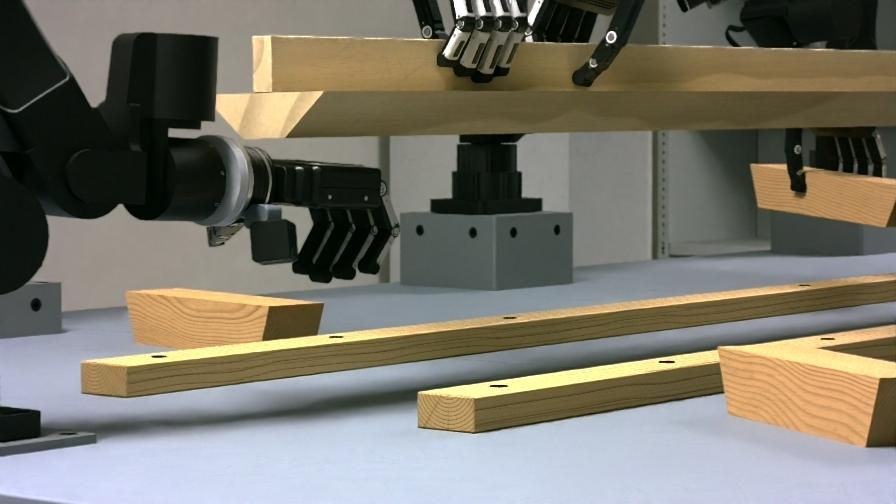

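move:
  arm5: {"target":[-1.048,0.022,0.872,0.5,-0.5,0.5,-0.5],"speed":0.05}
  cameras: ["cam_end"]

Scene clock: 519.00 s.
Joint torques (N m): arm1=[2.55 -18.08 7.68 5.45 -0.45 0.18] | arm2=[-1.03 -10.4 8.53 1.62 0.3 0.11] | arm3=[0.38 -16.85 11.12 0.14 -1.18 0.1] | arm4=[-2.02 -21.07 11.81 0.84 -0.21 0.21] | arm5=[0.38 -1.26 11.36 1.81 0.01 0.11] | arm6=[-0.21 -19.78 13.56 1.22 -0.53 0.15] | arm7=[-1.03 -8.59 3.73 0.01 0.09 -0.15] | arm8=[0.97 -12.16 12.88 3.43 0.08 -0.11]
Heat: arm1: hottest joint2_rad 33 °C; arm2: hottest joint3_rad 47 °C; arm3: hottest joint3_rad 43 °C; arm4: hottest joint3_rad 34 °C; arm5: hottest joint3_rad 31 °C; arm6: hottest joint3_rad 42 °C; arm7: hottest joint2_rad 29 °C; arm8: hottest joint3_rad 53 °C.
move: arm5 off_target
Joint velocities: within noise
arm1, arm2, arm3, arm4, arm6, arm7, arm8: as last shown
arm1.ring_load_n: 0.0
arm1.hand: x=+0.8276 y=-0.0149 z=+0.8377 quat_wxyz=(+0.514, -0.499, -0.526, +0.459)
arm1.hand_target: x=+0.8135 y=-0.0382 z=+0.9231 quat_wxyz=(+0.532, -0.465, -0.465, +0.534)
arm2.thumb_bend_load_n: 10.5
arm2.hand_target: x=+0.5812 y=-0.0248 z=+0.9751 quat_wxyz=(+0.000, +0.000, -0.807, +0.590)
arm3.ring_load_n: 3.0
arm3.middle_load_n: 3.0
arm3.thumb_bend_load_n: 12.5
arm4.joint_positions: joint1_rad=-0.065 joint2_rad=+1.601 joint3_rad=+1.287 joint4_rad=-0.107 joint5_rad=-0.117 joint6_rad=-0.052 hand_little=-0.296 hand_ring=-0.221 hand_middle=-0.184 hand_index=-0.202 hand_thumb_turn=-1.000 hand_thumb_bend=+0.431 hand_force_limit=+0.000 hand_speed=-0.900
arm4.index_load_n: 2.5
arm4.thumb_bend_load_n: 8.5
arm4.hand: x=-0.9052 y=-0.0246 z=+1.0031 quat_wxyz=(-0.001, +0.011, -0.835, +0.550)
arm4.hand_target: x=-0.9114 y=-0.0270 z=+1.0738 quat_wxyz=(+0.000, +0.000, -0.807, +0.591)
arm5.joint_positions: joint1_rad=-0.324 joint2_rad=+0.894 joint3_rad=+0.086 joint4_rad=+0.758 joint5_rad=-0.322 joint6_rad=-0.003 hand_little=-0.600 hand_ring=-0.600 hand_middle=-0.600 hand_index=-0.600 hand_thumb_turn=+1.000 hand_thumb_bend=+1.000 hand_force_limit=+0.000 hand_speed=-0.200
arm5.joint_status: not commanded
arm5.hand_stopped_by: target,target,target,target,target,target
arm5.little_load_n: 0.0
arm5.ring_load_n: 0.0
arm5.middle_load_n: 0.0
arm5.index_load_n: 0.0
arm5.thumb_bend_load_n: 0.0
arm5.thumb_turn_load_n: 0.0
arm5.hand: x=-1.0646 y=+0.0243 z=+0.8460 quat_wxyz=(-0.489, +0.507, -0.517, +0.486)
arm5.hand_target: x=-1.0498 y=+0.0222 z=+0.8724 quat_wxyz=(-0.500, +0.500, -0.500, +0.500)
arm5.hand_status: off_target (0.031 m and 3.0 deg from the pose sent, 0.051 m and 1.5 deg at the start)
arm6.joint_positions: joint1_rad=-0.356 joint2_rad=+1.637 joint3_rad=+1.231 joint4_rad=-0.054 joint5_rad=-0.385 joint6_rad=-0.146 hand_little=-0.175 hand_ring=-0.118 hand_middle=-0.081 hand_index=-0.082 hand_thumb_turn=-1.000 hand_thumb_bend=+0.319 hand_force_limit=+0.000 hand_speed=-0.900
arm6.ring_load_n: 12.0
arm6.middle_load_n: 9.0
arm6.hand: x=-0.7877 y=-0.0071 z=+0.9887 quat_wxyz=(-0.540, +0.841, -0.004, -0.016)
arm6.hand_target: x=-0.7774 y=-0.0020 z=+1.0733 quat_wxyz=(-0.590, +0.807, +0.001, +0.000)
arm7.ring_load_n: 5.0
arm7.middle_load_n: 5.0
arm8.index_load_n: 1.5
arm8.thumb_bend_load_n: 12.5
arm8.hand: x=+0.7119 y=-0.0156 z=+0.9773 quat_wxyz=(-0.582, +0.813, +0.006, +0.007)

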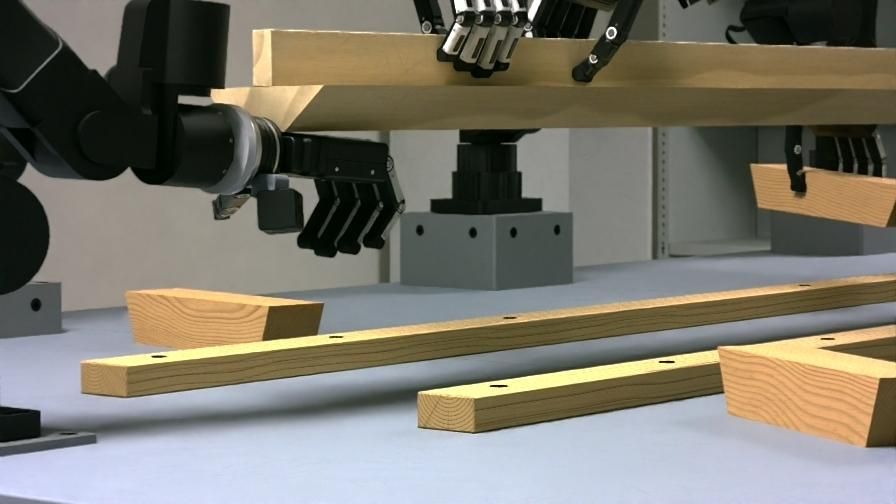

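move:
  arm5: {"target":[-1.036,0.022,0.85,0.5,-0.5,0.5,-0.5],"speed":0.05}

move:
  arm5: {"target":[-1.034,0.022,0.89,0.534,-0.464,0.464,-0.534],"speed":0.05}
  cameras: ["cam_end"]

Scene clock: 521.23 s.
Joint torques (N m): arm1=[2.49 -18.26 8.91 4.9 -0.37 0.19] | arm2=[-1.96 -10.11 8.44 1.61 0.6 0.05] | arm3=[0.38 -16.85 11.18 0.16 -1.17 0.1] | arm4=[-2.2 -20.89 11.74 0.83 0.26 0.06] | arm5=[1.14 1.67 9.91 1.39 0.19 0.12] | arm6=[0.26 -19.72 13.55 1.24 -0.84 0.31] | arm7=[-1.26 -8.64 3.78 0.03 0.08 -0.15] | arm8=[0.97 -12.22 13.11 3.43 -0.17 0.01]
Heat: arm1: hottest joint2_rad 33 °C; arm2: hottest joint3_rad 47 °C; arm3: hottest joint3_rad 43 °C; arm4: hottest joint3_rad 34 °C; arm5: hottest joint3_rad 32 °C; arm6: hottest joint3_rad 41 °C; arm7: hottest joint2_rad 29 °C; arm8: hottest joint3_rad 52 °C.
move: arm5 off_target
Joint velocities: within noise
arm1, arm2, arm3, arm4, arm6, arm7, arm8: as last shown
arm1.joint_positions: joint1_rad=+0.259 joint2_rad=+1.850 joint3_rad=+0.659 joint4_rad=+1.143 joint5_rad=+0.332 joint6_rad=-0.077 hand_little=-0.600 hand_ring=-0.600 hand_middle=-0.600 hand_index=-0.600 hand_thumb_turn=+1.000 hand_thumb_bend=+1.000 hand_force_limit=+0.000 hand_speed=+0.300
arm1.hand: x=+0.8329 y=-0.0142 z=+0.8350 quat_wxyz=(+0.513, -0.499, -0.527, +0.459)
arm1.hand_target: x=+0.8134 y=-0.0383 z=+0.9233 quat_wxyz=(+0.532, -0.464, -0.465, +0.534)
arm2.joint_positions: joint1_rad=-0.473 joint2_rad=+1.756 joint3_rad=+1.251 joint4_rad=+0.177 joint5_rad=-0.443 joint6_rad=-0.152 hand_little=-0.172 hand_ring=-0.116 hand_middle=-0.079 hand_index=-0.079 hand_thumb_turn=-1.000 hand_thumb_bend=+0.308 hand_force_limit=+0.000 hand_speed=-0.900
arm2.little_load_n: 3.5
arm2.ring_load_n: 2.5
arm2.index_load_n: 2.5
arm2.thumb_turn_load_n: 3.5
arm2.hand: x=+0.5931 y=-0.0234 z=+0.9923 quat_wxyz=(-0.009, +0.011, -0.800, +0.599)
arm2.hand_target: x=+0.5812 y=-0.0247 z=+0.9750 quat_wxyz=(+0.000, +0.000, -0.807, +0.590)
arm4.joint_positions: joint1_rad=-0.064 joint2_rad=+1.601 joint3_rad=+1.287 joint4_rad=-0.107 joint5_rad=-0.127 joint6_rad=-0.039 hand_little=-0.296 hand_ring=-0.221 hand_middle=-0.184 hand_index=-0.202 hand_thumb_turn=-1.000 hand_thumb_bend=+0.431 hand_force_limit=+0.000 hand_speed=-0.900
arm4.little_load_n: 8.0
arm4.ring_load_n: 7.0
arm4.middle_load_n: 7.5
arm4.index_load_n: 5.5
arm4.thumb_bend_load_n: 6.0
arm4.thumb_turn_load_n: 0.5
arm4.hand: x=-0.9014 y=-0.0244 z=+1.0035 quat_wxyz=(-0.009, +0.009, -0.835, +0.550)
arm4.hand_target: x=-0.9113 y=-0.0270 z=+1.0738 quat_wxyz=(+0.000, +0.001, -0.807, +0.591)
arm5.joint_positions: joint1_rad=-0.314 joint2_rad=+1.054 joint3_rad=+0.086 joint4_rad=+0.985 joint5_rad=-0.307 joint6_rad=-0.003 hand_little=-0.600 hand_ring=-0.600 hand_middle=-0.600 hand_index=-0.600 hand_thumb_turn=+1.000 hand_thumb_bend=+1.000 hand_force_limit=+0.000 hand_speed=-0.200
arm5.joint_status: not commanded
arm5.hand_stopped_by: target,target,target,target,target,target
arm5.little_load_n: 0.0
arm5.ring_load_n: 0.0
arm5.middle_load_n: 0.0
arm5.index_load_n: 0.0
arm5.thumb_bend_load_n: 0.0
arm5.thumb_turn_load_n: 0.0
arm5.hand: x=-1.0515 y=+0.0205 z=+0.8491 quat_wxyz=(-0.498, +0.496, -0.497, +0.508)
arm5.hand_target: x=-1.0372 y=+0.0222 z=+0.8502 quat_wxyz=(-0.500, +0.500, -0.500, +0.500)
arm5.hand_status: off_target (0.016 m and 1.1 deg from the pose sent, 0.029 m and 3.0 deg at the start)
arm6.joint_positions: joint1_rad=-0.361 joint2_rad=+1.637 joint3_rad=+1.231 joint4_rad=-0.054 joint5_rad=-0.378 joint6_rad=-0.163 hand_little=-0.175 hand_ring=-0.118 hand_middle=-0.081 hand_index=-0.082 hand_thumb_turn=-1.000 hand_thumb_bend=+0.319 hand_force_limit=+0.000 hand_speed=-0.900
arm6.little_load_n: 11.0
arm6.ring_load_n: 15.5
arm6.middle_load_n: 10.5
arm6.thumb_bend_load_n: 11.5
arm6.hand: x=-0.7818 y=-0.0082 z=+0.9877 quat_wxyz=(-0.540, +0.842, -0.001, -0.007)
arm6.hand_target: x=-0.7772 y=-0.0020 z=+1.0732 quat_wxyz=(-0.590, +0.807, +0.001, +0.000)
arm7.thumb_turn_load_n: 6.5
arm8.joint_positions: joint1_rad=+0.460 joint2_rad=+1.587 joint3_rad=+1.232 joint4_rad=-0.002 joint5_rad=+0.429 joint6_rad=+0.114 hand_little=-0.144 hand_ring=-0.107 hand_middle=-0.088 hand_index=-0.098 hand_thumb_turn=-1.000 hand_thumb_bend=+0.314 hand_force_limit=+0.000 hand_speed=-0.900
arm8.little_load_n: 6.5
arm8.ring_load_n: 3.0
arm8.index_load_n: 0.5
arm8.thumb_bend_load_n: 13.0
arm8.thumb_turn_load_n: -2.0
arm8.hand: x=+0.7141 y=-0.0162 z=+0.9755 quat_wxyz=(-0.581, +0.814, +0.010, +0.014)
pictures: none

Scene clock: 523.13 s.
Joint torques (N m): arm1=[2.32 -18.2 8.88 4.92 -0.37 0.2] | arm2=[-1.55 -9.88 8.43 1.68 0.56 0.05] | arm3=[0.26 -16.85 11.17 0.16 -1.17 0.11] | arm4=[-2.37 -19.84 11.62 0.85 0.26 0.02] | arm5=[0.62 -1.61 9.43 3.11 0.07 0.29] | arm6=[0.26 -19.02 13.42 1.28 -0.56 0.3] | arm7=[-1.03 -8.76 3.79 0.05 0.08 -0.16] | arm8=[0.97 -12.1 13.09 3.43 -0.16 0.01]
Heat: arm1: hottest joint2_rad 33 °C; arm2: hottest joint3_rad 47 °C; arm3: hottest joint3_rad 43 °C; arm4: hottest joint3_rad 34 °C; arm5: hottest joint3_rad 32 °C; arm6: hottest joint3_rad 42 °C; arm7: hottest joint2_rad 29 °C; arm8: hottest joint3_rad 52 °C.
move: arm5 off_target
Joint velocities: within noise
arm1, arm2, arm3, arm4, arm6, arm7, arm8: as last shown
arm2.little_load_n: 4.5
arm2.ring_load_n: 3.0
arm2.index_load_n: 3.0
arm2.thumb_turn_load_n: 3.0
arm4.joint_positions: joint1_rad=-0.064 joint2_rad=+1.592 joint3_rad=+1.291 joint4_rad=-0.107 joint5_rad=-0.128 joint6_rad=-0.037 hand_little=-0.296 hand_ring=-0.221 hand_middle=-0.184 hand_index=-0.202 hand_thumb_turn=-1.000 hand_thumb_bend=+0.431 hand_force_limit=+0.000 hand_speed=-0.900
arm4.ring_load_n: 6.5
arm4.middle_load_n: 6.5
arm4.index_load_n: 4.5
arm4.thumb_bend_load_n: 7.0
arm4.hand: x=-0.9012 y=-0.0247 z=+1.0115 quat_wxyz=(-0.009, +0.009, -0.832, +0.555)
arm4.hand_target: x=-0.9112 y=-0.0270 z=+1.0737 quat_wxyz=(+0.000, +0.001, -0.807, +0.591)
arm5.joint_positions: joint1_rad=-0.314 joint2_rad=+1.069 joint3_rad=+0.084 joint4_rad=+1.062 joint5_rad=-0.308 joint6_rad=+0.025 hand_little=-0.600 hand_ring=-0.600 hand_middle=-0.600 hand_index=-0.600 hand_thumb_turn=+1.000 hand_thumb_bend=+1.000 hand_force_limit=+0.000 hand_speed=-0.200
arm5.joint_status: not commanded
arm5.hand_stopped_by: target,target,target,target,target,target
arm5.little_load_n: 0.0
arm5.ring_load_n: 0.0
arm5.middle_load_n: 0.0
arm5.index_load_n: 0.0
arm5.thumb_bend_load_n: 0.0
arm5.thumb_turn_load_n: -0.5
arm5.hand: x=-1.0487 y=+0.0217 z=+0.8632 quat_wxyz=(-0.515, +0.479, -0.484, +0.519)
arm5.hand_target: x=-1.0354 y=+0.0222 z=+0.8901 quat_wxyz=(-0.534, +0.464, -0.464, +0.533)
arm5.hand_status: off_target (0.031 m and 4.0 deg from the pose sent, 0.044 m and 7.3 deg at the start)
arm6.joint_positions: joint1_rad=-0.362 joint2_rad=+1.628 joint3_rad=+1.233 joint4_rad=-0.055 joint5_rad=-0.384 joint6_rad=-0.162 hand_little=-0.175 hand_ring=-0.118 hand_middle=-0.081 hand_index=-0.082 hand_thumb_turn=-1.000 hand_thumb_bend=+0.319 hand_force_limit=+0.000 hand_speed=-0.900
arm6.little_load_n: 8.0
arm6.ring_load_n: 12.0
arm6.middle_load_n: 9.0
arm6.index_load_n: 1.5
arm6.thumb_bend_load_n: 12.0
arm6.hand: x=-0.7824 y=-0.0085 z=+0.9946 quat_wxyz=(-0.544, +0.839, +0.001, -0.008)
arm6.hand_target: x=-0.7774 y=-0.0020 z=+1.0732 quat_wxyz=(-0.590, +0.807, +0.001, +0.000)
arm7.ring_load_n: 4.5
arm7.index_load_n: 5.5
arm7.thumb_turn_load_n: 6.0
arm8.little_load_n: 5.5
arm8.middle_load_n: 1.5
arm8.index_load_n: 0.0
arm8.thumb_bend_load_n: 13.5
arm8.hand: x=+0.7140 y=-0.0162 z=+0.9757 quat_wxyz=(-0.581, +0.814, +0.010, +0.013)
arm8.hand_target: x=+0.7057 y=-0.0056 z=+0.9752 quat_wxyz=(-0.590, +0.807, +0.000, +0.000)

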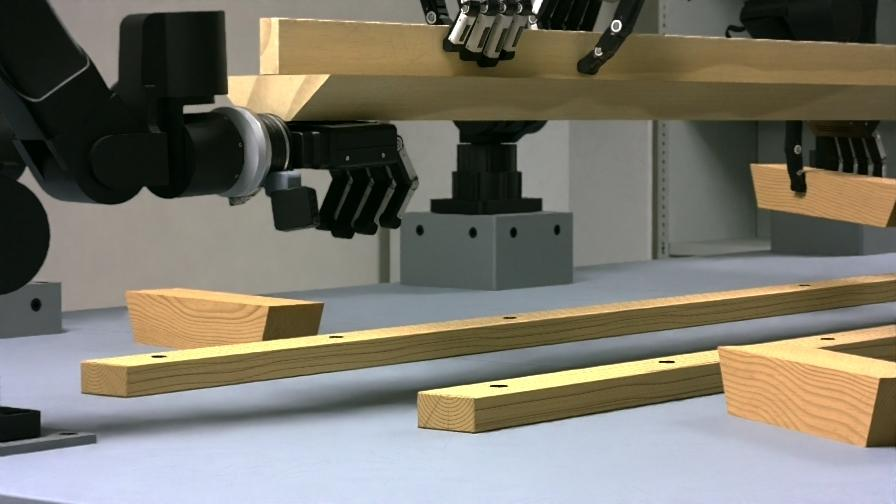

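move:
  arm6: {"target":[-0.777,-0.002,1.02,0.59,-0.807,0,0],"speed":0.04}
  arm4: {"target":[-0.908,-0.028,1.02,0,0,-0.807,0.59],"speed":0.04}
  arm5: {"target":[-1.034,0.022,0.91,0.534,-0.464,0.464,-0.534],"speed":0.04}
  cameras: ["cam_end"]

Scene clock: 525.90 s.
Joint torques (N m): arm1=[2.32 -18.26 8.95 4.86 -0.39 0.23] | arm2=[-1.96 -10.75 8.39 1.58 0.32 0.03] | arm3=[0.5 -16.85 11.12 0.14 -1.17 0.11] | arm4=[-1.9 -16.5 7.53 2.8 0.35 0.08] | arm5=[0.44 -4.37 12 2.95 -0.09 0.25] | arm6=[0.44 -15.44 9.91 2.78 -0.05 0.16] | arm7=[-1.32 -8.64 3.73 0.03 0.08 -0.17] | arm8=[0.97 -12.16 13.11 3.37 -0.07 0.01]
Heat: arm1: hottest joint2_rad 33 °C; arm2: hottest joint3_rad 47 °C; arm3: hottest joint3_rad 43 °C; arm4: hottest joint3_rad 35 °C; arm5: hottest joint3_rad 32 °C; arm6: hottest joint3_rad 42 °C; arm7: hottest joint2_rad 29 °C; arm8: hottest joint3_rad 51 °C.
move: arm4 off_target; arm5 off_target; arm6 off_target
Joint velocities: within noise
arm1, arm2, arm3, arm7, arm8: as last shown
arm1.joint_positions: joint1_rad=+0.259 joint2_rad=+1.850 joint3_rad=+0.659 joint4_rad=+1.143 joint5_rad=+0.333 joint6_rad=-0.079 hand_little=-0.600 hand_ring=-0.600 hand_middle=-0.600 hand_index=-0.600 hand_thumb_turn=+1.000 hand_thumb_bend=+1.000 hand_force_limit=+0.000 hand_speed=+0.300
arm1.thumb_turn_load_n: -0.5
arm1.hand: x=+0.8329 y=-0.0139 z=+0.8350 quat_wxyz=(+0.513, -0.499, -0.528, +0.458)
arm2.joint_positions: joint1_rad=-0.473 joint2_rad=+1.756 joint3_rad=+1.251 joint4_rad=+0.177 joint5_rad=-0.436 joint6_rad=-0.152 hand_little=-0.171 hand_ring=-0.116 hand_middle=-0.079 hand_index=-0.079 hand_thumb_turn=-1.000 hand_thumb_bend=+0.308 hand_force_limit=+0.000 hand_speed=-0.900
arm2.little_load_n: 8.5
arm2.ring_load_n: 5.5
arm2.middle_load_n: 2.0
arm2.thumb_bend_load_n: 9.0
arm2.thumb_turn_load_n: 1.5
arm2.hand: x=+0.5919 y=-0.0235 z=+0.9921 quat_wxyz=(-0.006, +0.009, -0.801, +0.599)
arm4.joint_positions: joint1_rad=-0.064 joint2_rad=+1.587 joint3_rad=+1.245 joint4_rad=-0.020 joint5_rad=-0.122 joint6_rad=-0.037 hand_little=-0.296 hand_ring=-0.221 hand_middle=-0.184 hand_index=-0.202 hand_thumb_turn=-1.000 hand_thumb_bend=+0.431 hand_force_limit=+0.000 hand_speed=-0.900
arm4.joint_status: not commanded
arm4.hand_stopped_by: force,force,force,force,force,target
arm4.little_load_n: 8.5
arm4.ring_load_n: 5.5
arm4.middle_load_n: 4.0
arm4.index_load_n: 2.5
arm4.thumb_bend_load_n: 9.0
arm4.thumb_turn_load_n: 0.0
arm4.hand: x=-0.9023 y=-0.0254 z=+1.0074 quat_wxyz=(-0.005, +0.009, -0.819, +0.574)
arm4.hand_target: x=-0.9078 y=-0.0277 z=+1.0200 quat_wxyz=(+0.000, +0.000, -0.807, +0.590)
arm4.hand_status: off_target (0.014 m and 2.5 deg from the pose sent, 0.011 m and 5.1 deg at the start)
arm5.joint_positions: joint1_rad=-0.312 joint2_rad=+0.977 joint3_rad=+0.084 joint4_rad=+0.911 joint5_rad=-0.305 joint6_rad=+0.028 hand_little=-0.600 hand_ring=-0.600 hand_middle=-0.600 hand_index=-0.600 hand_thumb_turn=+1.000 hand_thumb_bend=+1.000 hand_force_limit=+0.000 hand_speed=-0.200
arm5.joint_status: not commanded
arm5.hand_stopped_by: target,target,target,target,target,target
arm5.little_load_n: 0.0
arm5.ring_load_n: 0.0
arm5.middle_load_n: 0.0
arm5.index_load_n: 0.0
arm5.thumb_bend_load_n: 0.0
arm5.thumb_turn_load_n: -0.5
arm5.hand: x=-1.0557 y=+0.0244 z=+0.8563 quat_wxyz=(-0.506, +0.488, -0.505, +0.501)
arm5.hand_target: x=-1.0372 y=+0.0229 z=+0.9095 quat_wxyz=(-0.534, +0.464, -0.463, +0.533)
arm5.hand_status: off_target (0.058 m and 7.3 deg from the pose sent, 0.049 m and 4.0 deg at the start)
arm6.joint_positions: joint1_rad=-0.364 joint2_rad=+1.627 joint3_rad=+1.186 joint4_rad=+0.041 joint5_rad=-0.397 joint6_rad=-0.146 hand_little=-0.175 hand_ring=-0.118 hand_middle=-0.081 hand_index=-0.082 hand_thumb_turn=-1.000 hand_thumb_bend=+0.319 hand_force_limit=+0.000 hand_speed=-0.900
arm6.joint_status: not commanded
arm6.hand_stopped_by: force,force,force,force,force,target
arm6.little_load_n: 5.5
arm6.ring_load_n: 9.0
arm6.middle_load_n: 7.0
arm6.index_load_n: 3.0
arm6.thumb_bend_load_n: 10.5
arm6.thumb_turn_load_n: 0.0
arm6.hand: x=-0.7848 y=-0.0081 z=+0.9894 quat_wxyz=(-0.564, +0.826, +0.003, -0.009)
arm6.hand_target: x=-0.7775 y=-0.0028 z=+1.0200 quat_wxyz=(-0.590, +0.807, +0.000, +0.000)
arm6.hand_status: off_target (0.032 m and 3.9 deg from the pose sent, 0.027 m and 6.5 deg at the start)
arm8.joint_positions: joint1_rad=+0.460 joint2_rad=+1.587 joint3_rad=+1.232 joint4_rad=+0.000 joint5_rad=+0.427 joint6_rad=+0.114 hand_little=-0.144 hand_ring=-0.107 hand_middle=-0.088 hand_index=-0.098 hand_thumb_turn=-1.000 hand_thumb_bend=+0.314 hand_force_limit=+0.000 hand_speed=-0.900
arm8.little_load_n: 3.0
arm8.ring_load_n: 2.0
arm8.middle_load_n: 2.0
arm8.index_load_n: 1.5
arm8.thumb_turn_load_n: -1.0
arm8.hand: x=+0.7135 y=-0.0160 z=+0.9762 quat_wxyz=(-0.582, +0.813, +0.010, +0.012)

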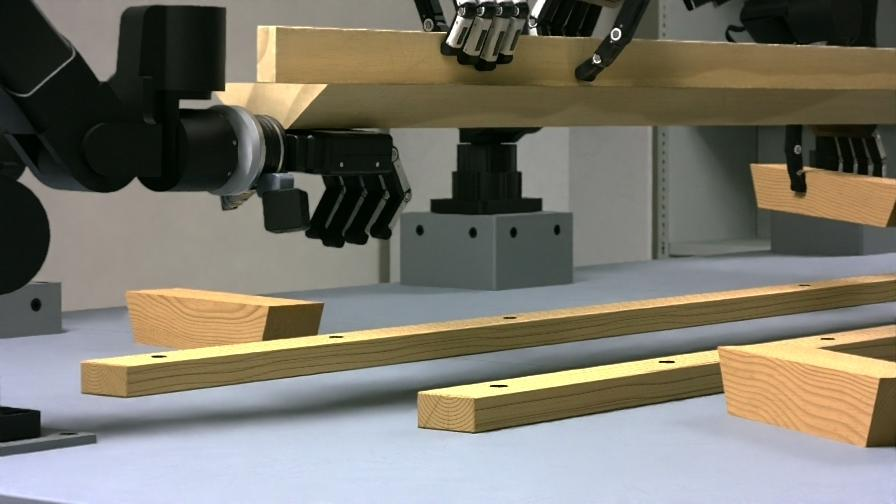

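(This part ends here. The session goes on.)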